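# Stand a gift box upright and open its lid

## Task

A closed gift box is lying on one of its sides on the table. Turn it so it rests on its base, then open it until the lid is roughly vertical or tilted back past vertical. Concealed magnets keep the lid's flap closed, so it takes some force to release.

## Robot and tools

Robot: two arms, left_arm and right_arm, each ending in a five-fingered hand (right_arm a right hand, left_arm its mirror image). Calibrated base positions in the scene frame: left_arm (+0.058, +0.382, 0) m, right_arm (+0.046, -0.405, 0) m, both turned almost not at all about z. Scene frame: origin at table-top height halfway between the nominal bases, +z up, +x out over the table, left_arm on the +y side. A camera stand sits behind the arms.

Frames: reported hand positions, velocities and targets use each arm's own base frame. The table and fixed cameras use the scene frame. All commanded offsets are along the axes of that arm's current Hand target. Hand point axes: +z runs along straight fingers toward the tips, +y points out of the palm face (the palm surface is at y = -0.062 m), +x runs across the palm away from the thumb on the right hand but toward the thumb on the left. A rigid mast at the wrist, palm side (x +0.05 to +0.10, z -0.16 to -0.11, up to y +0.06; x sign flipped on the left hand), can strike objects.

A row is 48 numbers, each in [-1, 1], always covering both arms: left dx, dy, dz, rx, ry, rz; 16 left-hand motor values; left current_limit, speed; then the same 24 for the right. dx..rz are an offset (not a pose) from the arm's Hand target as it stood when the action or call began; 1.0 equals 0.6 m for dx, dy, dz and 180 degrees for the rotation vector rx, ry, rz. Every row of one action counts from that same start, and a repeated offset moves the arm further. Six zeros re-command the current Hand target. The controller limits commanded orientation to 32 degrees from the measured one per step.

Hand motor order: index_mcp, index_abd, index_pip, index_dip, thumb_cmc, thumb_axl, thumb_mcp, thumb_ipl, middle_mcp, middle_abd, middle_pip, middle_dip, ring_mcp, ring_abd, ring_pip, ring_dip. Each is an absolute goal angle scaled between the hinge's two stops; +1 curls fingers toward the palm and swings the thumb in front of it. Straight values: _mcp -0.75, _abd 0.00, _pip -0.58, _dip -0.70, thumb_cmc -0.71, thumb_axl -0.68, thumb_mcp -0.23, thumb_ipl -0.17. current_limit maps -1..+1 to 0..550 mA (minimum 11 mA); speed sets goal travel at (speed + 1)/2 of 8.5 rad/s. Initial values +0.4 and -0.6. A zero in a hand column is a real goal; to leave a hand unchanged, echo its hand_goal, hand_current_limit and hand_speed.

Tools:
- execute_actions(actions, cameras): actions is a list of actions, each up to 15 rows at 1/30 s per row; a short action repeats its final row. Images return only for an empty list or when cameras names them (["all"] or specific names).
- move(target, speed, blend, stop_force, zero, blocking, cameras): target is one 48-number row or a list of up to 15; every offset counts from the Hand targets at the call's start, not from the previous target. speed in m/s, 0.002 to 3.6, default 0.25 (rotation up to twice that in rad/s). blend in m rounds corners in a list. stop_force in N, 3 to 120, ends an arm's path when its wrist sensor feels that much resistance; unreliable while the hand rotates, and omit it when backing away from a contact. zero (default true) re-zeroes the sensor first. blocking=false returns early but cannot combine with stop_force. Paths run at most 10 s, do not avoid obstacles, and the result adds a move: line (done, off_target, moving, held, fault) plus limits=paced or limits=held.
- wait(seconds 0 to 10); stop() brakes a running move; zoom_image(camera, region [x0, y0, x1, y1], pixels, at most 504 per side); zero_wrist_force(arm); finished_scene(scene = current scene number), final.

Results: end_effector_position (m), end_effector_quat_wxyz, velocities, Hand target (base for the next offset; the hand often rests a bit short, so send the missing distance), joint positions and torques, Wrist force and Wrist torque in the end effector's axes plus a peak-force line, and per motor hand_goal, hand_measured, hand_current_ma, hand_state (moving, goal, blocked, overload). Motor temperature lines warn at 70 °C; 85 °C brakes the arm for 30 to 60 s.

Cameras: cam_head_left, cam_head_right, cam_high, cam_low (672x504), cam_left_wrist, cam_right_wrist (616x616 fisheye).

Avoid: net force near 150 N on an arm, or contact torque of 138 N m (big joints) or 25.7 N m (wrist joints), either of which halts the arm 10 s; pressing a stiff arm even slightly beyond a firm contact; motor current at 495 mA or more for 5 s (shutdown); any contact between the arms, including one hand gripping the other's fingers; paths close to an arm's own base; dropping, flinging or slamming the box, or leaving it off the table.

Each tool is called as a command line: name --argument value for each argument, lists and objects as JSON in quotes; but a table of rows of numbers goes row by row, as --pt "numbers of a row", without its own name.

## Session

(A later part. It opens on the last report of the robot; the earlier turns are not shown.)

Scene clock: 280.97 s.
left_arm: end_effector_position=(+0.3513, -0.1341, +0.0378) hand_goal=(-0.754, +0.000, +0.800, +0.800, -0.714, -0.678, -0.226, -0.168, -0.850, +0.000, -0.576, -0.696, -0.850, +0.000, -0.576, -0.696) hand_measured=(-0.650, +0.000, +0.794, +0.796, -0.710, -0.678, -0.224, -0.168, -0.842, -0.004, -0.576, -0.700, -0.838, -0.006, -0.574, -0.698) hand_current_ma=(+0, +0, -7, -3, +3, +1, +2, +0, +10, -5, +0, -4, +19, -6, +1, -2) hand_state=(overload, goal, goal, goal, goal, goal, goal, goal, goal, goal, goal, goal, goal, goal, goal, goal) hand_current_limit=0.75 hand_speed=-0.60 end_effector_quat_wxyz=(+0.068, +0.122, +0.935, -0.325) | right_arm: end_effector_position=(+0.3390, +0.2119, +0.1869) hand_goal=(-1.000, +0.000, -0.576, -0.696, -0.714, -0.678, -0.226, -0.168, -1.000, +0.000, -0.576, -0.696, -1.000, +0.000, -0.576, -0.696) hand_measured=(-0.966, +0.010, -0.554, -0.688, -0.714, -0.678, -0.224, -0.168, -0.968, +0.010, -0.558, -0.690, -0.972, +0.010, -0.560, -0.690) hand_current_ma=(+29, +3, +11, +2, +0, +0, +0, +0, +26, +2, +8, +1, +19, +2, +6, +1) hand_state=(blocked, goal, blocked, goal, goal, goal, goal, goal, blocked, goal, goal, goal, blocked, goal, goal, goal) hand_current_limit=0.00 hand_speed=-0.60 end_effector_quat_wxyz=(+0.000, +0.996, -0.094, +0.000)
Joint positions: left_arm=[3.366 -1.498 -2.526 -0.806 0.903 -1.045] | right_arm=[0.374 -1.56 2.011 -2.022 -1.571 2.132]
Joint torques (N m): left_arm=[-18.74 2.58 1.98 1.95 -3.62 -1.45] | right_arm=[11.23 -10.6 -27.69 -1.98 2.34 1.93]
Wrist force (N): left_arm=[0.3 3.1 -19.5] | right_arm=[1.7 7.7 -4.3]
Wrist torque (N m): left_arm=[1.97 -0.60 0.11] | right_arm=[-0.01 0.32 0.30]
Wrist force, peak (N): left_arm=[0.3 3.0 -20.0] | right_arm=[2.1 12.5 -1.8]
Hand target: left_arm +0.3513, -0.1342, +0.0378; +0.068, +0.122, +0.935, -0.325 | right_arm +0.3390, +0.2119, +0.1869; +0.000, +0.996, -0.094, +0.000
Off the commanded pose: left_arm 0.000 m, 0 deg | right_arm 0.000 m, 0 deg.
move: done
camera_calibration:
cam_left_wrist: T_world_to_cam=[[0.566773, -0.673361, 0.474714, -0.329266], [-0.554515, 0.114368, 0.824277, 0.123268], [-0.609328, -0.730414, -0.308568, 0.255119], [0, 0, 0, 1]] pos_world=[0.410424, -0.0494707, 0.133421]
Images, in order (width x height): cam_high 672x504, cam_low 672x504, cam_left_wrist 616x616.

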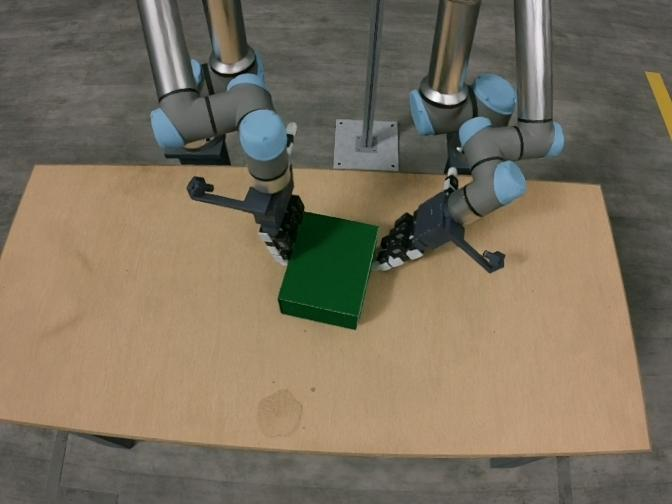

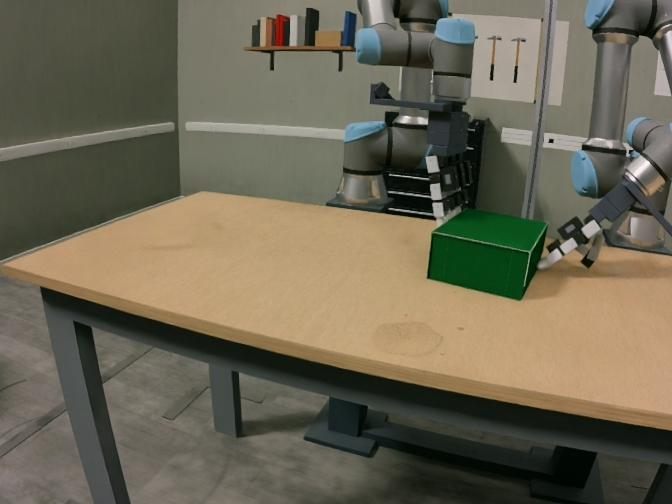

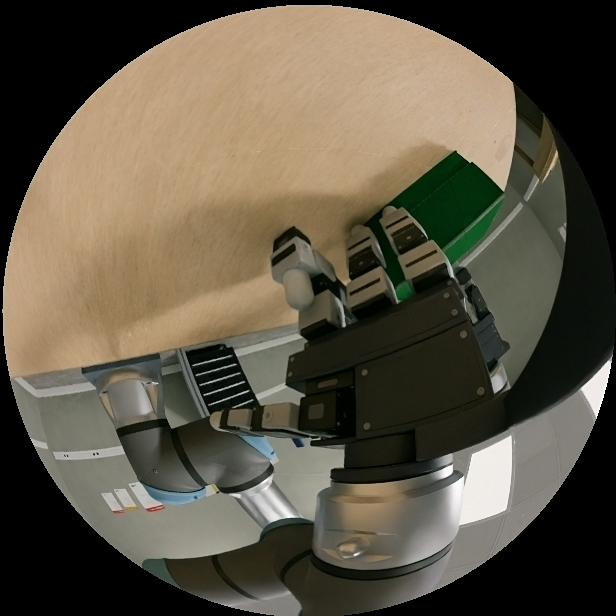

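move --target '[0,0,0,0,0,0,-0.754,0,0.8,0.8,-0.714,-0.678,-0.226,-0.168,-0.8,0,-0.576,-0.696,-1,0,-0.9,-0.9,0.77,-0.6,0,-0.015,0,0,0,0,-1,0,-0.576,-0.696,-0.714,-0.678,-0.226,-0.168,-1,0,-0.576,-0.696,-1,0,-0.576,-0.696,0,-0.6]' --speed 0.03 --cameras '["cam_low","cam_left_wrist"]'

zoom_image --camera "cam_low" --region '[400, 150, 620, 330]'

zoom_image --camera "cam_left_wrist" --region '[300, 150, 500, 300]'

Scene clock: 285.83 s.
left_arm: end_effector_position=(+0.3513, -0.1342, +0.0378) hand_goal=(-0.754, +0.000, +0.800, +0.800, -0.714, -0.678, -0.226, -0.168, -0.800, +0.000, -0.576, -0.696, -1.000, +0.000, -0.900, -0.900) hand_measured=(-0.632, +0.000, +0.794, +0.796, -0.710, -0.678, -0.224, -0.168, -0.832, -0.004, -0.588, -0.704, -0.820, -0.006, -0.584, -0.802) hand_current_ma=(+0, +0, -7, -3, +3, +1, +2, +0, -74, -5, -17, -12, +487, -6, +487, +320) hand_state=(overload, goal, goal, goal, goal, goal, goal, goal, blocked, goal, goal, goal, blocked, goal, blocked, blocked) hand_current_limit=0.77 hand_speed=-0.60 end_effector_quat_wxyz=(+0.068, +0.122, +0.935, -0.325) | right_arm: end_effector_position=(+0.3406, +0.2206, +0.1869) hand_goal=(-1.000, +0.000, -0.576, -0.696, -0.714, -0.678, -0.226, -0.168, -1.000, +0.000, -0.576, -0.696, -1.000, +0.000, -0.576, -0.696) hand_measured=(-0.932, +0.010, -0.528, -0.678, -0.714, -0.678, -0.224, -0.168, -0.932, +0.010, -0.536, -0.682, -0.938, +0.010, -0.538, -0.680) hand_current_ma=(+98, +2, +45, +8, +0, +0, +0, +0, +99, +2, +35, +5, +85, +2, +30, +6) hand_state=(blocked, goal, blocked, goal, goal, goal, goal, goal, blocked, goal, blocked, goal, blocked, goal, blocked, goal) hand_current_limit=0.00 hand_speed=-0.60 end_effector_quat_wxyz=(+0.000, +0.996, -0.094, +0.000)
Joint positions: left_arm=[3.365 -1.498 -2.526 -0.806 0.903 -1.046] | right_arm=[0.39 -1.543 1.994 -2.021 -1.571 2.148]
Joint torques (N m): left_arm=[-19.47 7.2 6.43 2.2 -2.87 -0.56] | right_arm=[14.07 -8.84 -27.97 -2.15 1.72 1.98]
Wrist force (N): left_arm=[0.0 5.7 -15.2] | right_arm=[0.3 15.0 -9.9]
Wrist torque (N m): left_arm=[1.22 -0.46 -0.17] | right_arm=[0.02 0.24 0.27]
Wrist force, peak (N): left_arm=[0.2 3.0 -20.3] | right_arm=[0.3 15.2 -10.0]
Hand target: left_arm +0.3513, -0.1342, +0.0378; +0.068, +0.122, +0.935, -0.325 | right_arm +0.3407, +0.2208, +0.1869; +0.000, +0.996, -0.094, +0.000
Off the commanded pose: left_arm 0.000 m, 0 deg | right_arm 0.000 m, 0 deg.
move: done
camera_calibration:
cam_left_wrist: T_world_to_cam=[[0.566868, -0.673381, 0.474572, -0.329251], [-0.554417, 0.114254, 0.824359, 0.12325], [-0.609329, -0.730414, -0.308567, 0.254954], [0, 0, 0, 1]] pos_world=[0.410325, -0.049571, 0.133321]
Images, in order (width x height): cam_low 672x504, cam_left_wrist 616x616.

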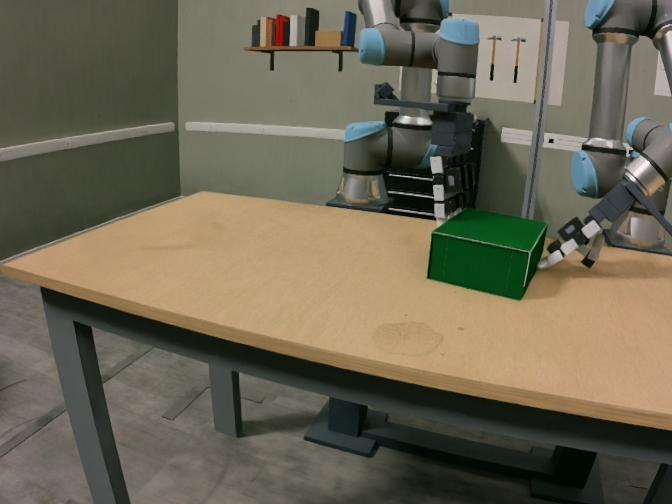

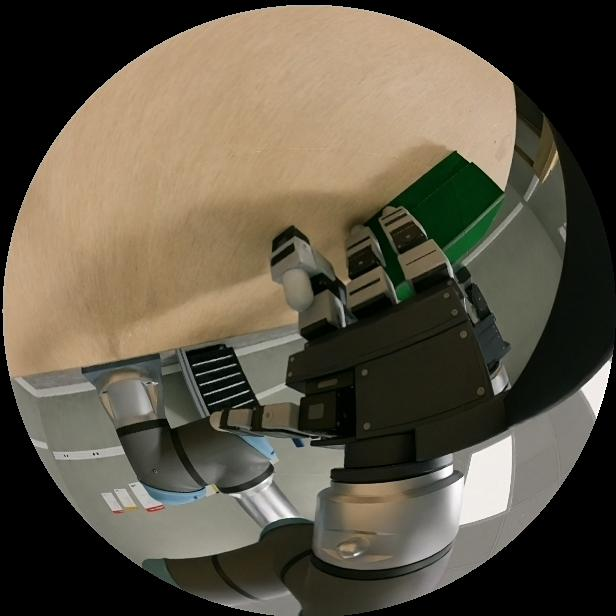

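Scaled by 2.291 from the camera's 672x504 image, which has a finer 960x720 frame.

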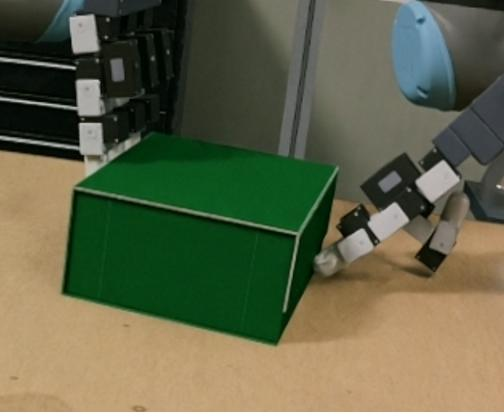

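Scaled by 2.520 from the camera's 616x616 image, which has a finer 880x880 frame.

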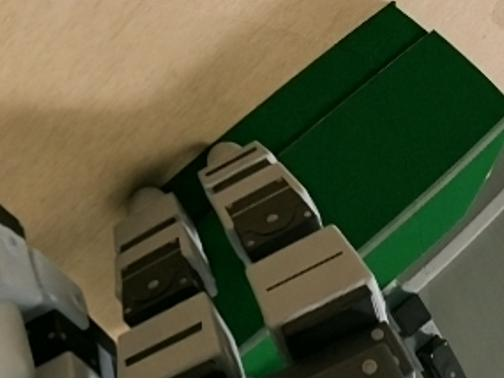

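move --pt "0 0.04 -0.0301 0 0 0 -0.754 0 0.8 0.8 -0.714 -0.678 -0.226 -0.168 -0.85 0 -0.576 -0.696 -0.83 0 -0.576 -0.696 0.75 -0.6 0 0.02 0 0 0 0 -1 0 -0.576 -0.696 -0.714 -0.678 -0.226 -0.168 -1 0 -0.576 -0.696 -1 0 -0.576 -0.696 0 -0.6" --pt "0.0126 0.0756 0.0171 0.0833 0 0 -0.754 0 0.8 0.8 -0.714 -0.678 -0.226 -0.168 -0.85 0 -0.576 -0.696 -0.83 0 -0.576 -0.696 0.75 -0.6 0 0.02 0 0 0 0 -1 0 -0.576 -0.696 -0.714 -0.678 -0.226 -0.168 -1 0 -0.576 -0.696 -1 0 -0.576 -0.696 0 -0.6" --pt "0.0126 0.0369 0.0462 0.0833 0 0 -0.754 0 0.8 0.8 -0.714 -0.678 -0.226 -0.168 -0.85 0 -0.576 -0.696 -0.83 0 -0.576 -0.696 0.75 -0.6 0 0.01 0 0 0 0 -1 0 -0.576 -0.696 -0.714 -0.678 -0.226 -0.168 -1 0 -0.576 -0.696 -1 0 -0.576 -0.696 0 -0.6" --speed 0.05 --cameras '["cam_high","cam_low","cam_left_wrist"]'

zoom_image --camera "cam_low" --region '[400, 150, 620, 330]'

zoom_image --camera "cam_left_wrist" --region '[300, 120, 500, 300]'

Scene clock: 326.73 s.
left_arm: end_effector_position=(+0.3617, -0.1105, +0.0161) hand_goal=(-0.754, +0.000, +0.800, +0.800, -0.714, -0.678, -0.226, -0.168, -0.850, +0.000, -0.576, -0.696, -0.830, +0.000, -0.576, -0.696) hand_measured=(-0.648, -0.120, +0.994, +0.660, -0.710, -0.678, -0.224, -0.168, -0.844, +0.002, -0.576, -0.698, -0.812, -0.004, -0.570, -0.698) hand_current_ma=(+0, -348, +481, -481, +6, +1, +2, +0, +8, +1, +0, -1, +34, -4, +6, -3) hand_state=(overload, blocked, blocked, blocked, goal, goal, goal, goal, goal, goal, goal, goal, goal, goal, goal, goal) hand_current_limit=0.75 hand_speed=-0.60 end_effector_quat_wxyz=(+0.066, +0.121, +0.897, -0.419) | right_arm: end_effector_position=(+0.3384, +0.2090, +0.1869) hand_goal=(-1.000, +0.000, -0.576, -0.696, -0.714, -0.678, -0.226, -0.168, -1.000, +0.000, -0.576, -0.696, -1.000, +0.000, -0.576, -0.696) hand_measured=(-0.990, +0.004, -0.570, -0.694, -0.714, -0.678, -0.224, -0.168, -0.988, +0.002, -0.570, -0.694, -0.990, +0.002, -0.572, -0.694) hand_current_ma=(+3, +0, +1, +0, +0, +0, +0, +0, +4, +0, +1, +0, +3, +0, +1, +0) hand_state=(goal, goal, goal, goal, goal, goal, goal, goal, goal, goal, goal, goal, goal, goal, goal, goal) hand_current_limit=0.00 hand_speed=-0.60 end_effector_quat_wxyz=(+0.000, +0.996, -0.094, +0.000)
Joint positions: left_arm=[3.552 -1.587 -2.49 -1.062 0.779 -0.712] | right_arm=[0.368 -1.565 2.016 -2.022 -1.571 2.127]
Joint torques (N m): left_arm=[-0.61 14.8 15.17 2.05 -1.05 0.3] | right_arm=[-10.7 -33.22 -13.02 -4.16 0.11 -1.55]
Wrist force (N): left_arm=[0.0 -17.6 -12.8] | right_arm=[-0.3 0.5 -0.3]
Wrist torque (N m): left_arm=[1.05 0.40 -0.40] | right_arm=[-0.02 -0.02 0.01]
Wrist force, peak (N): left_arm=[-8.4 -100.6 -86.3] | right_arm=[0.1 15.5 -10.3]
Hand target: left_arm +0.3617, -0.1105, +0.0161; +0.066, +0.121, +0.897, -0.419 (not the last commanded pose) | right_arm +0.3384, +0.2090, +0.1869; +0.000, +0.996, -0.094, +0.000 (not the last commanded pose)
Off the commanded pose: left_arm 0.029 m, 4 deg | right_arm 0.006 m, 0 deg.
FORCE FAULT: contact force on the left arm reached its limit, and that arm stopped. The contact can be on any part of that arm, not only on its tool. That arm's remaining commands of this call were not run. That arm is still stopped at the end of this call. That arm stays stopped for about 9 more seconds. Until then a move that you send moves the other arm only, and its call returns only when the move has ended. Once the stop has ended, the next robot result says so. If the stop ends while you think or write, that arm runs what you send next, counted from a new Hand target: where the arm stands when the stop ends. While its stop runs, that arm, its gripper or tool too, takes no new command. Until it ends, the stop uses up actions while you think or wait. An arm that is not stopped still takes commands.
move: fault (left_arm), off_target (right_arm; braked at the fault stop of left_arm); path passed 1 of 3 targets
camera_calibration:
cam_left_wrist: T_world_to_cam=[[0.566404, -0.576902, 0.588533, -0.299922], [-0.53226, 0.289141, 0.795674, 0.155954], [-0.629195, -0.763925, -0.143291, 0.272779], [0, 0, 0, 1]] pos_world=[0.424517, -0.00973543, 0.0915121]
Images, in order (width x height): cam_high 672x504, cam_low 672x504, cam_left_wrist 616x616.

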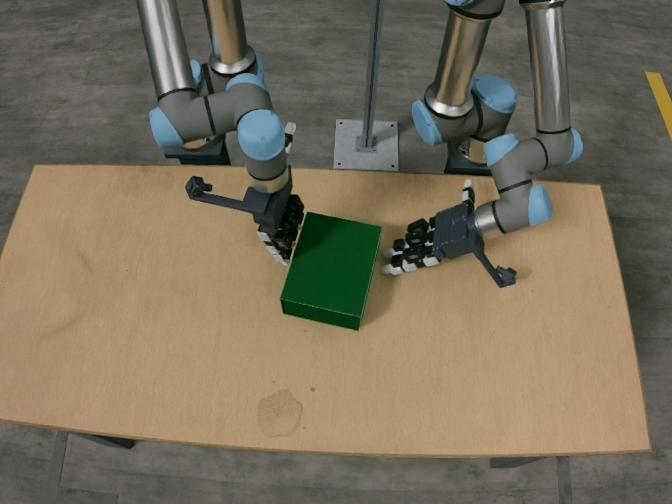

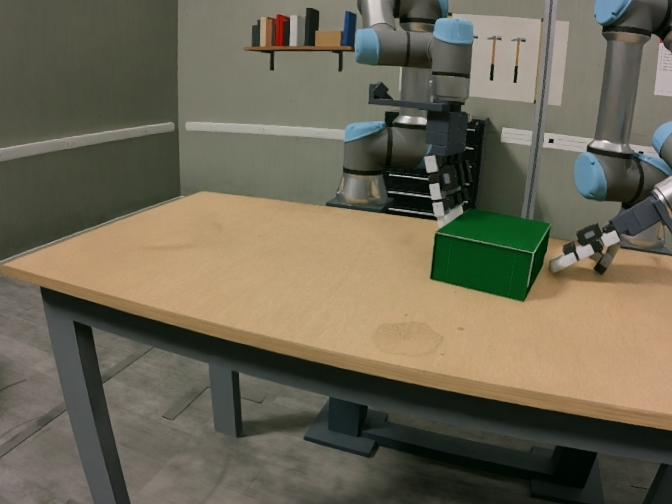

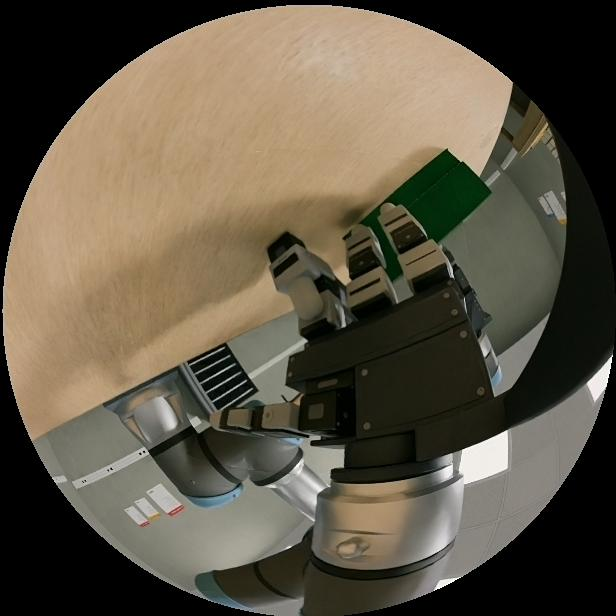

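Scaled by 2.291 from the camera's 672x504 image, which has a finer 960x720 frame.

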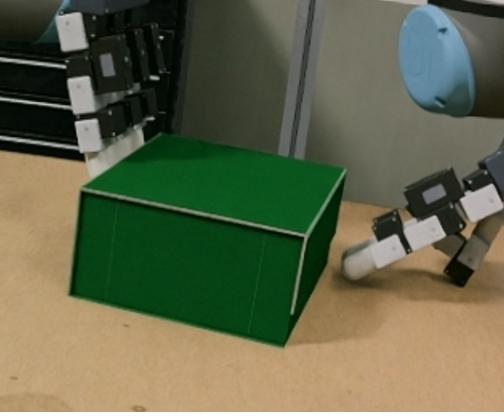

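Scaled by 2.520 from the camera's 616x616 image, which has a finer 880x880 frame.

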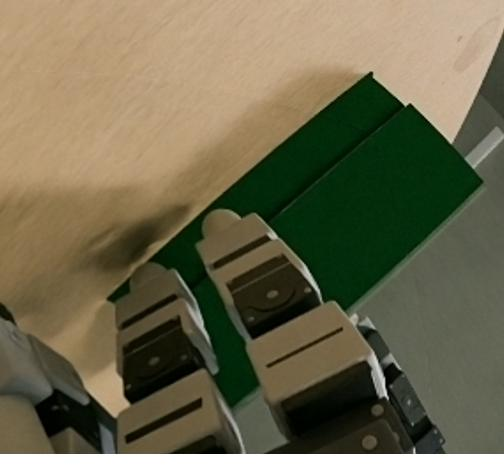

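execute_actions --actions '[]' --cameras '["cam_high"]'

zoom_image --camera "cam_high" --region '[230, 140, 450, 320]'

Scene clock: 351.80 s.
left_arm: end_effector_position=(+0.3617, -0.1105, +0.0161) hand_goal=(-0.754, +0.000, +0.800, +0.800, -0.714, -0.678, -0.226, -0.168, -0.850, +0.000, -0.576, -0.696, -0.830, +0.000, -0.576, -0.696) hand_measured=(-0.648, -0.120, +0.994, +0.660, -0.710, -0.678, -0.224, -0.168, -0.844, +0.002, -0.576, -0.698, -0.812, -0.004, -0.570, -0.698) hand_current_ma=(+0, -348, +481, -481, +6, +1, +2, +0, +8, +1, +0, -1, +34, -4, +6, -3) hand_state=(overload, blocked, blocked, blocked, goal, goal, goal, goal, goal, goal, goal, goal, goal, goal, goal, goal) hand_current_limit=0.75 hand_speed=-0.60 end_effector_quat_wxyz=(+0.066, +0.121, +0.897, -0.419) | right_arm: end_effector_position=(+0.3384, +0.2090, +0.1869) hand_goal=(-1.000, +0.000, -0.576, -0.696, -0.714, -0.678, -0.226, -0.168, -1.000, +0.000, -0.576, -0.696, -1.000, +0.000, -0.576, -0.696) hand_measured=(-0.990, +0.004, -0.570, -0.694, -0.714, -0.678, -0.224, -0.168, -0.988, +0.002, -0.570, -0.694, -0.990, +0.002, -0.572, -0.694) hand_current_ma=(+3, +0, +1, +0, +0, +0, +0, +0, +4, +0, +1, +0, +3, +0, +1, +0) hand_state=(goal, goal, goal, goal, goal, goal, goal, goal, goal, goal, goal, goal, goal, goal, goal, goal) hand_current_limit=0.00 hand_speed=-0.60 end_effector_quat_wxyz=(+0.000, +0.996, -0.094, +0.000)
Joint positions: left_arm=[3.552 -1.587 -2.49 -1.062 0.779 -0.712] | right_arm=[0.368 -1.565 2.016 -2.022 -1.571 2.127]
Joint velocities: within noise
Joint torques (N m): left_arm=[-0.41 16.15 13.72 2.03 -0.98 0.06] | right_arm=[-9.85 -33.39 -12.6 -4.03 1.97 -1.46]
Motor temperatures (°C): left_arm=[34 39 34 39 38 42] | right_arm=[34 36 34 39 44 41]
Wrist force (N): left_arm=[0.2 -17.4 -12.8] | right_arm=[-0.3 0.6 -0.3]
Wrist torque (N m): left_arm=[1.07 0.38 -0.39] | right_arm=[-0.01 -0.03 0.01]
Wrist force, peak (N): left_arm=[0.0 -17.9 -13.1] | right_arm=[-0.4 0.9 -0.8]
Hand target: left_arm +0.3617, -0.1105, +0.0161; +0.066, +0.121, +0.897, -0.419 (not the last commanded pose) | right_arm +0.3384, +0.2090, +0.1869; +0.000, +0.996, -0.094, +0.000 (not the last commanded pose)
Off the commanded pose: left_arm 0.029 m, 4 deg | right_arm 0.006 m, 0 deg.
FORCE FAULT, CONTINUED: the left arm's stop, for the force fault that an earlier result reported, is over. The rest of the stop counts as 19 of the actions that you can send in this scene. During its stop the left arm's controller moved it back a little. That arm's target is now where it stood when the stop ended, not its last command. That arm accepts commands again.
Images, in order (width x height): cam_high 672x504.

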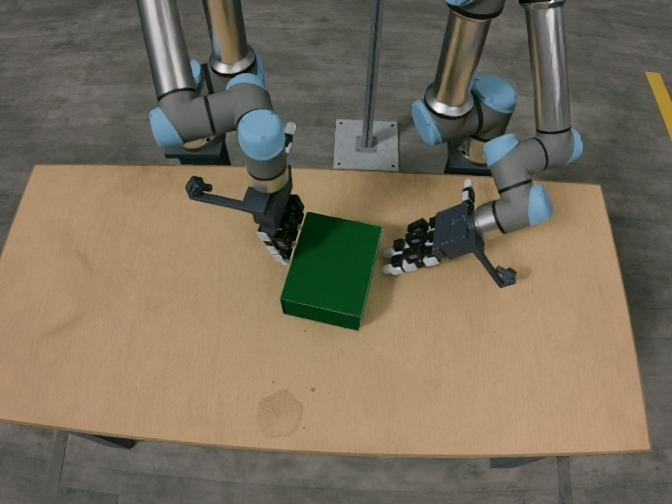

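Scaled by 2.291 from the camera's 672x504 image, which has a finer 960x720 frame.

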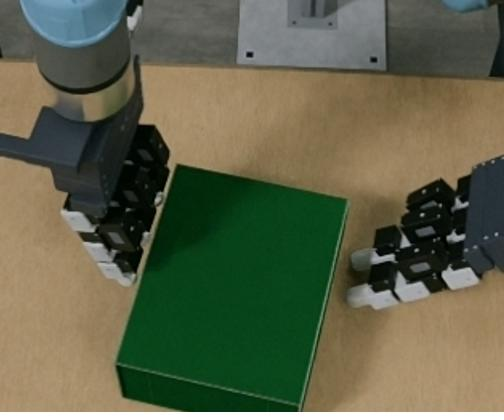

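move --pt "-0.0205 -0.0285 -0.0902 -0.1205 0.0639 -0.0333 -0.754 0 -0.576 -0.696 -0.714 -0.678 -0.226 -0.168 -1 0 -0.576 -0.696 -1 0 -0.576 -0.696 0.75 -0.6 0 0.02 -0.133 0 0 0 0 0 -0.576 -0.696 -0.714 -0.678 -0.226 -0.168 0 0 -0.576 -0.696 -0.754 0 -0.576 -0.696 0.75 -0.6" --pt "-0.09 -0.0393 -0.0927 -0.1205 0.0639 -0.0333 -0.754 0 -0.576 -0.696 -0.714 -0.678 -0.226 -0.168 -1 0 -0.576 -0.696 -1 0 -0.576 -0.696 0.75 -0.6 -0.3105 0.02 -0.133 0 0 0 0 0 -0.576 -0.696 -0.714 -0.678 -0.226 -0.168 0 0 -0.576 -0.696 -0.754 0 -0.576 -0.696 0.75 -0.6" --pt "-0.09 -0.0393 -0.0927 -0.1205 0.0639 -0.0333 -0.754 0 -0.576 -0.696 -0.714 -0.678 -0.226 -0.168 -1 0 -0.576 -0.696 -1 0 -0.576 -0.696 0.75 -0.6 -0.3105 -0.3335 -0.133 0 0 0 0 0 -0.576 -0.696 -0.714 -0.678 -0.226 -0.168 0 0 -0.576 -0.696 -0.754 0 -0.576 -0.696 0.75 -0.6" --pt "-0.09 -0.0393 -0.0327 -0.1205 0.0639 -0.0333 -0.754 0 -0.576 -0.696 -0.714 -0.678 -0.226 -0.168 -1 0 -0.576 -0.696 -1 0 -0.576 -0.696 0.75 -0.6 -0.3105 -0.3335 0.058 0 0 0 0 0 -0.576 -0.696 -0.714 -0.678 -0.226 -0.168 0 0 -0.576 -0.696 -0.754 0 -0.576 -0.696 0.75 -0.6" --speed '[0.1,0.2,0.2,0.12]' --cameras '["cam_high","cam_low","cam_left_wrist"]'

zoom_image --camera "cam_high" --region '[270, 140, 490, 320]'

zoom_image --camera "cam_low" --region '[400, 130, 640, 330]'

Scene clock: 375.03 s.
left_arm: end_effector_position=(+0.4069, -0.1186, +0.0580) hand_goal=(-0.754, +0.000, -0.576, -0.696, -0.714, -0.678, -0.226, -0.168, -1.000, +0.000, -0.576, -0.696, -1.000, +0.000, -0.576, -0.696) hand_measured=(+0.154, -0.018, -0.576, -0.698, -0.710, -0.678, -0.224, -0.168, -0.986, +0.002, -0.576, -0.698, -0.984, -0.002, -0.572, -0.698) hand_current_ma=(+0, -26, +0, -3, +5, +1, +3, +0, +26, +1, +0, -1, +32, -2, +6, -2) hand_state=(overload, goal, goal, goal, goal, goal, goal, goal, goal, goal, goal, goal, goal, goal, goal, goal) hand_current_limit=0.75 hand_speed=-0.60 end_effector_quat_wxyz=(-0.024, +0.100, +0.967, -0.232) | right_arm: end_effector_position=(+0.1927, +0.4403, +0.1522) hand_goal=(+0.000, +0.000, -0.576, -0.696, -0.714, -0.678, -0.226, -0.168, +0.000, +0.000, -0.576, -0.696, -0.754, +0.000, -0.576, -0.696) hand_measured=(-0.014, +0.002, -0.576, -0.694, -0.714, -0.678, -0.224, -0.168, -0.016, +0.002, -0.576, -0.694, -0.754, +0.002, -0.574, -0.694) hand_current_ma=(-5, +0, +0, +0, +0, +0, +0, +0, -8, +0, +0, +0, +0, +0, +0, +0) hand_state=(goal, goal, goal, goal, goal, goal, goal, goal, goal, goal, goal, goal, goal, goal, goal, goal) hand_current_limit=0.75 hand_speed=-0.60 end_effector_quat_wxyz=(+0.000, +0.996, -0.094, +0.000)
Joint positions: left_arm=[3.23 -1.668 -2.232 -0.958 1.121 -1.242] | right_arm=[0.916 -1.308 1.817 -2.08 -1.571 2.674]
Joint torques (N m): left_arm=[-12.55 15.21 8.64 3.81 -1.33 -0.89] | right_arm=[2.62 -23.95 -14.61 -3.63 -1.15 0.4]
Wrist force (N): left_arm=[-1.8 -6.2 -1.7] | right_arm=[-0.1 0.8 0.1]
Wrist torque (N m): left_arm=[0.37 0.54 -0.30] | right_arm=[0.14 -0.07 -0.06]
Wrist force, peak (N): left_arm=[-4.6 -62.2 -45.8] | right_arm=[-1.4 0.6 -0.3]
Hand target: left_arm +0.4069, -0.1186, +0.0579; -0.024, +0.100, +0.967, -0.232 | right_arm +0.1927, +0.4403, +0.1521; +0.000, +0.996, -0.094, +0.000
Off the commanded pose: left_arm 0.000 m, 0 deg | right_arm 0.000 m, 0 deg.
move: done
camera_calibration:
cam_left_wrist: T_world_to_cam=[[0.627173, -0.74693, 0.220792, -0.37838], [-0.407803, -0.0733888, 0.910116, 0.0488235], [-0.663589, -0.66084, -0.350628, 0.339247], [0, 0, 0, 1]] pos_world=[0.482341, -0.0548528, 0.158058]
Images, in order (width x height): cam_high 672x504, cam_low 672x504, cam_left_wrist 616x616.

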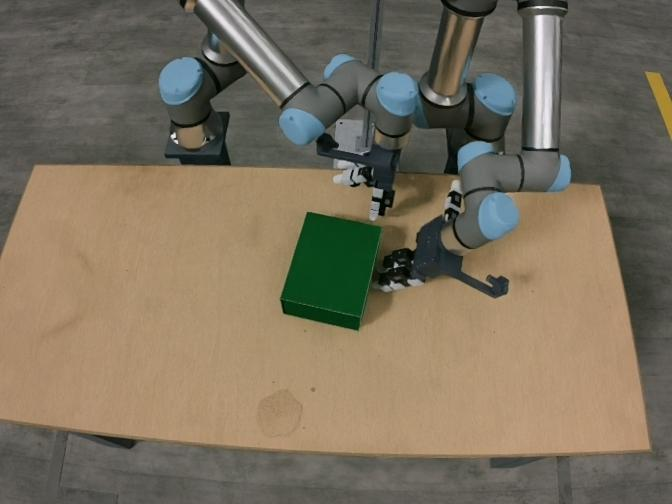

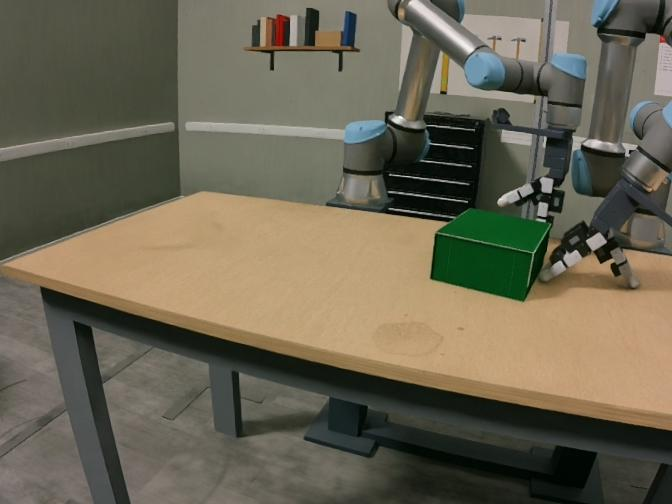

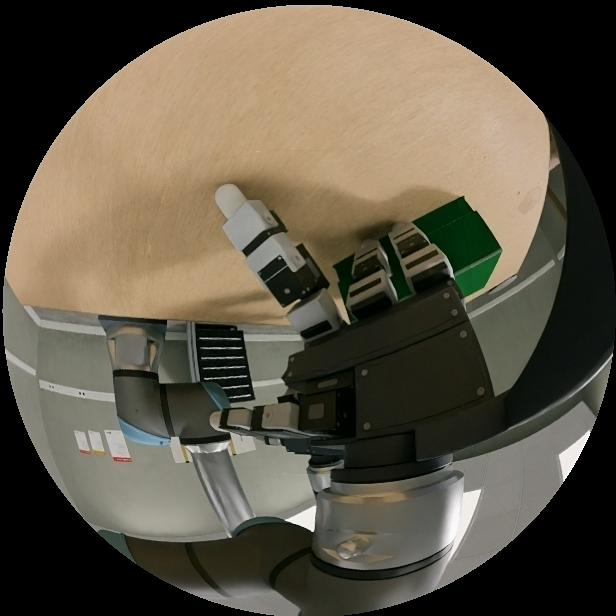

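Scaled by 2.291 from the camera's 672x504 image, which has a finer 960x720 frame.

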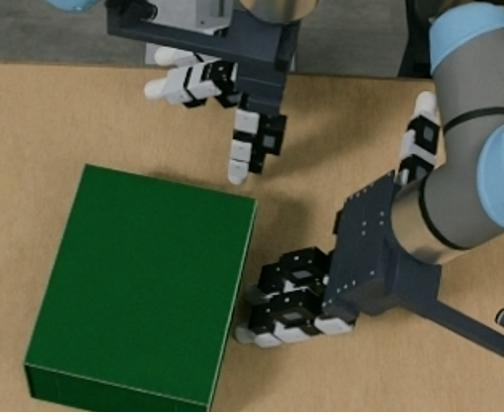

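Scaled by 2.100 from the camera's 672x504 image, which has a finer 960x720 frame.

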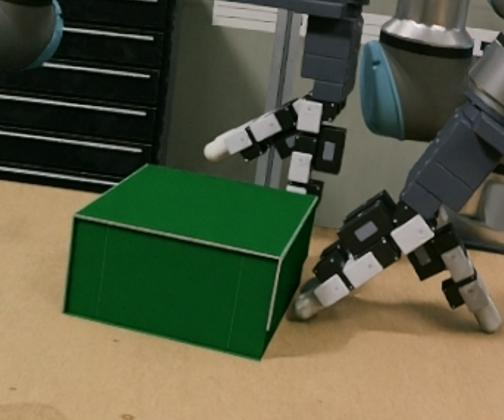

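move --target '[0,-0.0668,0.0341,0,0,0,-0.754,0,-0.576,-0.696,-0.714,-0.678,-0.226,-0.168,-1,0,-0.576,-0.696,-1,0,-0.576,-0.696,0.75,-0.6,0.08,0,0,0,0,0,0,0,-0.576,-0.696,-0.714,-0.678,-0.226,-0.168,0,0,-0.576,-0.696,-0.754,0,-0.576,-0.696,0.75,-0.6]' --speed 0.025 --stop_force 3

move --target '[0,0,0,0,0,0,-0.754,0,-0.576,-0.696,-0.714,-0.678,-0.226,-0.168,-1,0,-0.576,-0.696,-1,0,-0.576,-0.696,0.75,-0.6,0.01,-0.012,0,0,0,0,0,0,-0.576,-0.696,-0.714,-0.678,-0.226,-0.168,0,0,-0.576,-0.696,-0.9,0.25,-0.576,-0.696,0.75,-0.6]' --speed 0.02 --cameras '["cam_high","cam_low","cam_left_wrist"]'

zoom_image --camera "cam_high" --region '[290, 160, 440, 310]'

zoom_image --camera "cam_low" --region '[400, 130, 640, 330]'

zoom_image --camera "cam_left_wrist" --region '[300, 150, 530, 350]'

Scene clock: 383.37 s.
left_arm: end_effector_position=(+0.4068, -0.1190, +0.0579) hand_goal=(-0.754, +0.000, -0.576, -0.696, -0.714, -0.678, -0.226, -0.168, -1.000, +0.000, -0.576, -0.696, -1.000, +0.000, -0.576, -0.696) hand_measured=(+0.156, -0.018, -0.576, -0.698, -0.710, -0.678, -0.224, -0.168, -0.986, +0.002, -0.576, -0.698, -0.984, -0.002, -0.572, -0.698) hand_current_ma=(+0, -27, +0, -1, +5, +1, +3, +0, +26, +1, +0, -1, +32, -2, +6, -2) hand_state=(overload, goal, goal, goal, goal, goal, goal, goal, goal, goal, goal, goal, goal, goal, goal, goal) hand_current_limit=0.75 hand_speed=-0.60 end_effector_quat_wxyz=(-0.024, +0.100, +0.967, -0.232) | right_arm: end_effector_position=(+0.2399, +0.4314, +0.1521) hand_goal=(+0.000, +0.000, -0.576, -0.696, -0.714, -0.678, -0.226, -0.168, +0.000, +0.000, -0.576, -0.696, -0.754, +0.000, -0.576, -0.696) hand_measured=(-0.014, +0.002, -0.576, -0.694, -0.714, -0.678, -0.224, -0.168, -0.016, +0.002, -0.576, -0.694, -0.756, -0.006, -0.576, -0.694) hand_current_ma=(-5, +0, +0, +0, +0, +0, +0, +0, -8, +0, +0, +0, +0, -1, +0, +0) hand_state=(goal, goal, goal, goal, goal, goal, goal, goal, goal, goal, goal, goal, goal, goal, goal, goal) hand_current_limit=0.75 hand_speed=-0.60 end_effector_quat_wxyz=(+0.000, +0.996, -0.094, +0.000)
Joint positions: left_arm=[3.229 -1.668 -2.232 -0.958 1.121 -1.243] | right_arm=[0.841 -1.28 1.779 -2.07 -1.571 2.599]
Joint torques (N m): left_arm=[13.42 29.69 25.08 1.35 1.81 1.49] | right_arm=[-12.48 -25.31 -27.88 -1.05 -1.09 -1.57]
Wrist force (N): left_arm=[-2.4 -2.0 0.1] | right_arm=[-1.4 0.0 -0.6]
Wrist torque (N m): left_arm=[0.34 0.46 -0.31] | right_arm=[0.15 -0.12 -0.06]
Wrist force, peak (N): left_arm=[-1.6 -6.8 -2.2] | right_arm=[-1.9 0.0 -0.6]
Hand target: left_arm +0.4068, -0.1190, +0.0579; -0.024, +0.100, +0.967, -0.232 (not the last commanded pose) | right_arm +0.2399, +0.4314, +0.1521; +0.000, +0.996, -0.094, +0.000
Off the commanded pose: left_arm 0.045 m, 0 deg | right_arm 0.000 m, 0 deg.
move: contact (left_arm)

Scene clock: 384.23 s.
left_arm: end_effector_position=(+0.4068, -0.1190, +0.0579) hand_goal=(-0.754, +0.000, -0.576, -0.696, -0.714, -0.678, -0.226, -0.168, -1.000, +0.000, -0.576, -0.696, -1.000, +0.000, -0.576, -0.696) hand_measured=(+0.156, -0.018, -0.576, -0.698, -0.710, -0.678, -0.224, -0.168, -0.982, +0.024, -0.568, -0.694, -0.984, -0.002, -0.572, -0.698) hand_current_ma=(+0, -27, +0, -1, +5, +1, +3, +0, +36, +38, +10, +2, +32, -2, +6, -2) hand_state=(overload, goal, goal, goal, goal, goal, goal, goal, goal, blocked, goal, goal, goal, goal, goal, goal) hand_current_limit=0.75 hand_speed=-0.60 end_effector_quat_wxyz=(-0.024, +0.100, +0.967, -0.232) | right_arm: end_effector_position=(+0.2470, +0.4373, +0.1521) hand_goal=(+0.000, +0.000, -0.576, -0.696, -0.714, -0.678, -0.226, -0.168, +0.000, +0.000, -0.576, -0.696, -0.900, +0.250, -0.576, -0.696) hand_measured=(-0.014, +0.002, -0.576, -0.694, -0.714, -0.678, -0.224, -0.168, -0.016, +0.002, -0.576, -0.694, -0.884, +0.210, -0.568, -0.694) hand_current_ma=(-5, +0, +0, +0, +0, +0, +0, +0, -8, +0, +0, +0, +7, -27, +2, +0) hand_state=(goal, goal, goal, goal, goal, goal, goal, goal, goal, goal, goal, goal, goal, blocked, goal, goal) hand_current_limit=0.75 hand_speed=-0.60 end_effector_quat_wxyz=(+0.000, +0.996, -0.094, +0.000)
Joint positions: left_arm=[3.229 -1.668 -2.232 -0.958 1.121 -1.243] | right_arm=[0.838 -1.261 1.754 -2.064 -1.571 2.597]
Joint torques (N m): left_arm=[9.3 27.97 21.23 1.26 1.39 1.57] | right_arm=[-11.57 -26.43 -27.25 -1.71 -0.69 -1.92]
Wrist force (N): left_arm=[-3.4 -1.0 -0.6] | right_arm=[-2.6 1.4 -0.6]
Wrist torque (N m): left_arm=[0.32 0.33 -0.49] | right_arm=[0.09 -0.23 -0.06]
Wrist force, peak (N): left_arm=[-3.6 -0.5 -1.0] | right_arm=[-3.0 1.9 -0.4]
Hand target: left_arm +0.4068, -0.1190, +0.0579; -0.024, +0.100, +0.967, -0.232 | right_arm +0.2471, +0.4373, +0.1521; +0.000, +0.996, -0.094, +0.000
Off the commanded pose: left_arm 0.000 m, 0 deg | right_arm 0.000 m, 0 deg.
move: done
camera_calibration:
cam_left_wrist: T_world_to_cam=[[0.627203, -0.746925, 0.220725, -0.378695], [-0.407756, -0.0734437, 0.910132, 0.0487179], [-0.663589, -0.66084, -0.350627, 0.33885], [0, 0, 0, 1]] pos_world=[0.482241, -0.055353, 0.158058]
Images, in order (width x height): cam_high 672x504, cam_low 672x504, cam_left_wrist 616x616.

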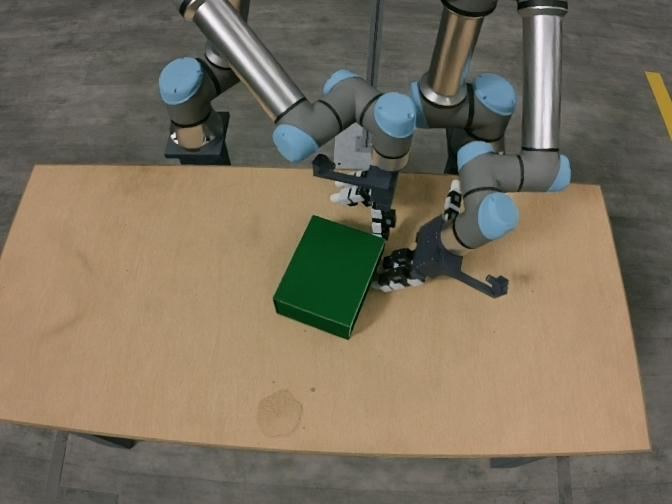

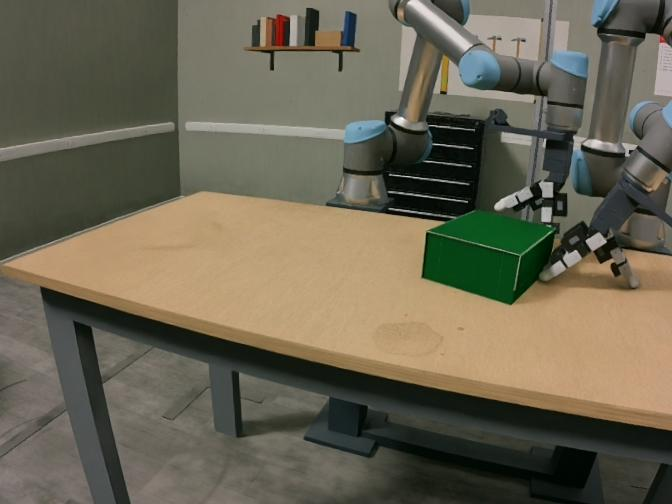

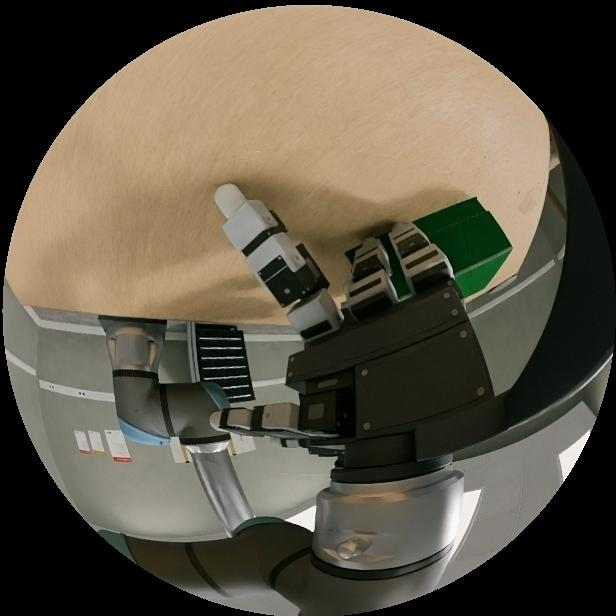

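Scaled by 3.360 from the camera's 672x504 image, which has a finer 960x720 frame.

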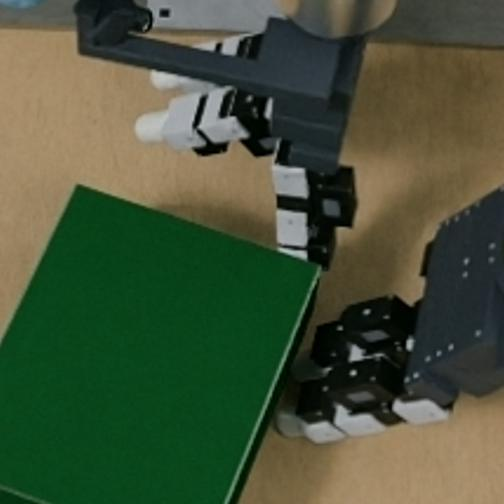

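Scaled by 2.100 from the camera's 672x504 image, which has a finer 960x720 frame.

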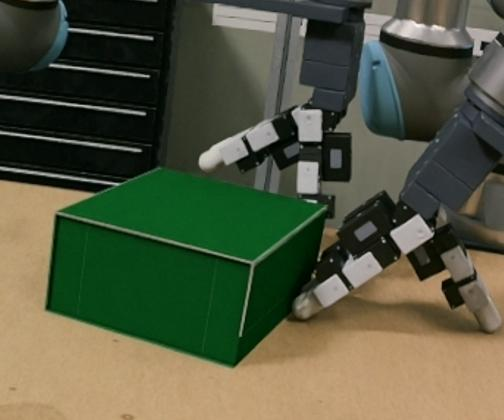

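Scaled by 2.191 from the camera's 616x616 image, which has a finer 880x880 frame.

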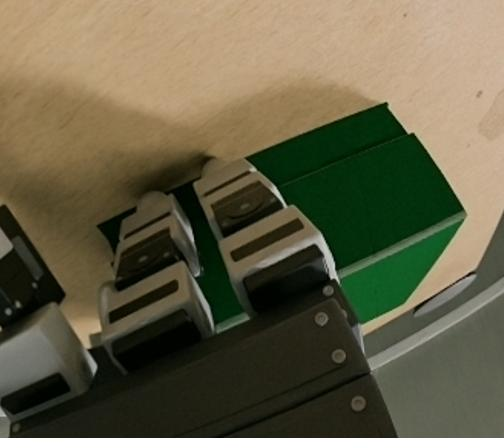

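move --target '[0,0,0,0,0,0,-0.754,0,-0.576,-0.696,-0.714,-0.678,-0.226,-0.168,-1,0,-0.576,-0.696,-1,0,-0.576,-0.696,0.75,-0.6,0.012,-0.03,0,0,0,0,0,0,-0.576,-0.696,-0.714,-0.678,-0.226,-0.168,0,0,-0.576,-0.696,-1,0.4,-0.576,-0.696,0.75,-0.6]' --speed 0.02 --cameras '["cam_high","cam_low","cam_left_wrist"]'

zoom_image --camera "cam_high" --region '[290, 160, 440, 310]'

zoom_image --camera "cam_low" --region '[400, 130, 640, 330]'

zoom_image --camera "cam_left_wrist" --region '[300, 150, 530, 350]'

Scene clock: 390.57 s.
left_arm: end_effector_position=(+0.4068, -0.1190, +0.0579) hand_goal=(-0.754, +0.000, -0.576, -0.696, -0.714, -0.678, -0.226, -0.168, -1.000, +0.000, -0.576, -0.696, -1.000, +0.000, -0.576, -0.696) hand_measured=(+0.156, -0.018, -0.576, -0.698, -0.710, -0.678, -0.224, -0.168, -0.964, +0.056, -0.564, -0.690, -0.984, -0.002, -0.572, -0.698) hand_current_ma=(+0, -27, +0, -1, +5, +1, +3, +0, +90, +122, +19, +6, +32, -2, +6, -2) hand_state=(overload, goal, goal, goal, goal, goal, goal, goal, blocked, blocked, goal, goal, goal, goal, goal, goal) hand_current_limit=0.75 hand_speed=-0.60 end_effector_quat_wxyz=(-0.024, +0.100, +0.967, -0.232) | right_arm: end_effector_position=(+0.2575, +0.4536, +0.1521) hand_goal=(+0.000, +0.000, -0.576, -0.696, -0.714, -0.678, -0.226, -0.168, +0.000, +0.000, -0.576, -0.696, -1.000, +0.400, -0.576, -0.696) hand_measured=(-0.014, +0.002, -0.576, -0.694, -0.714, -0.678, -0.224, -0.168, -0.016, +0.002, -0.576, -0.694, -0.928, +0.336, -0.528, -0.676) hand_current_ma=(-5, +0, +0, +0, +0, +0, +0, +0, -8, +0, +0, +0, +110, -63, +47, +9) hand_state=(goal, goal, goal, goal, goal, goal, goal, goal, goal, goal, goal, goal, blocked, blocked, blocked, goal) hand_current_limit=0.75 hand_speed=-0.60 end_effector_quat_wxyz=(+0.000, +0.996, -0.094, +0.000)
Joint positions: left_arm=[3.229 -1.668 -2.232 -0.958 1.121 -1.243] | right_arm=[0.844 -1.219 1.695 -2.047 -1.571 2.602]
Joint torques (N m): left_arm=[-10.02 20.23 11.24 1.39 -0.82 1.46] | right_arm=[5.97 -27.17 -30.48 -2.72 0.48 1.64]
Wrist force (N): left_arm=[-6.6 2.2 -4.3] | right_arm=[-6.1 5.8 -3.0]
Wrist torque (N m): left_arm=[0.60 0.06 -0.96] | right_arm=[0.04 -0.33 -0.13]
Wrist force, peak (N): left_arm=[-6.6 2.2 -4.3] | right_arm=[-5.9 6.2 -3.2]
Hand target: left_arm +0.4068, -0.1190, +0.0579; -0.024, +0.100, +0.967, -0.232 | right_arm +0.2575, +0.4537, +0.1521; +0.000, +0.996, -0.094, +0.000
Off the commanded pose: left_arm 0.000 m, 0 deg | right_arm 0.000 m, 0 deg.
move: done
camera_calibration:
cam_left_wrist: T_world_to_cam=[[0.627229, -0.74692, 0.220668, -0.378698], [-0.407716, -0.0734904, 0.910147, 0.0486939], [-0.66359, -0.66084, -0.350626, 0.33885], [0, 0, 0, 1]] pos_world=[0.482241, -0.0553531, 0.158058]
Images, in order (width x height): cam_high 672x504, cam_low 672x504, cam_left_wrist 616x616.

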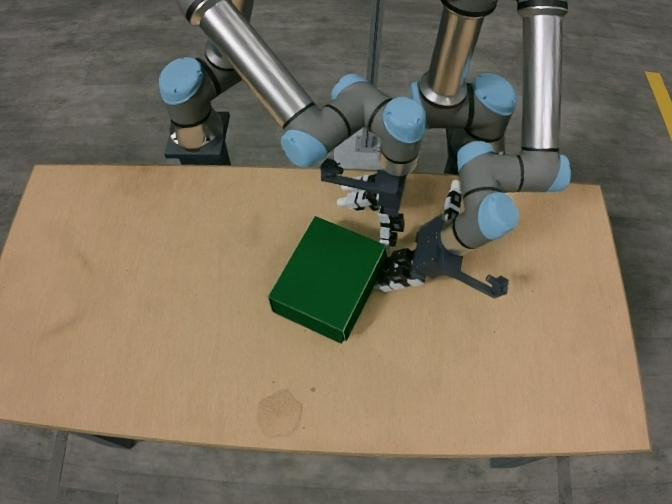

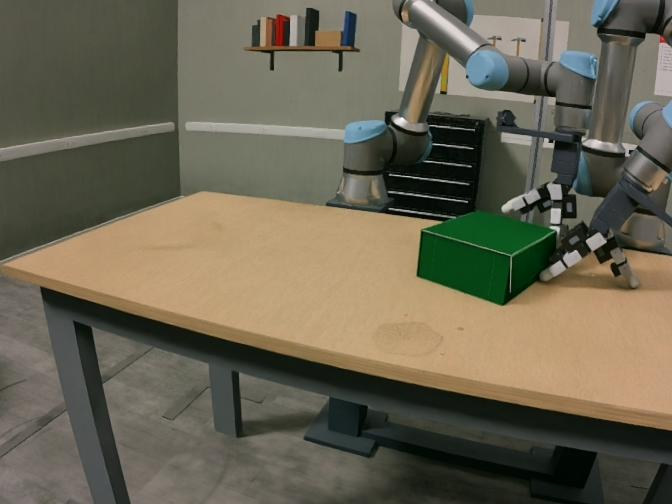

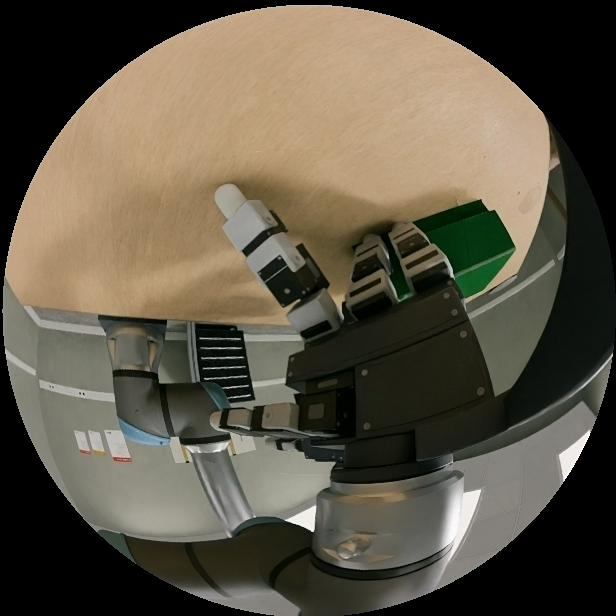

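Scaled by 3.360 from the camera's 672x504 image, which has a finer 960x720 frame.

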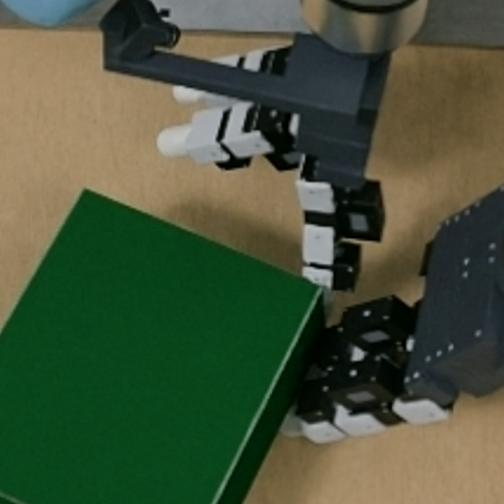

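Scaled by 2.100 from the camera's 672x504 image, which has a finer 960x720 frame.

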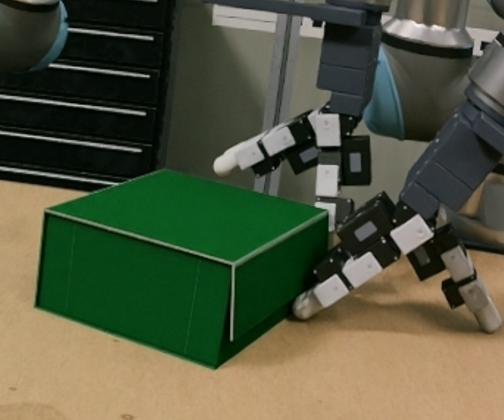

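Scaled by 2.191 from the camera's 616x616 image, which has a finer 880x880 frame.

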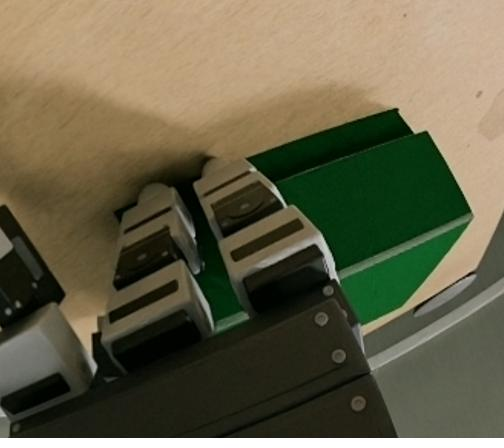

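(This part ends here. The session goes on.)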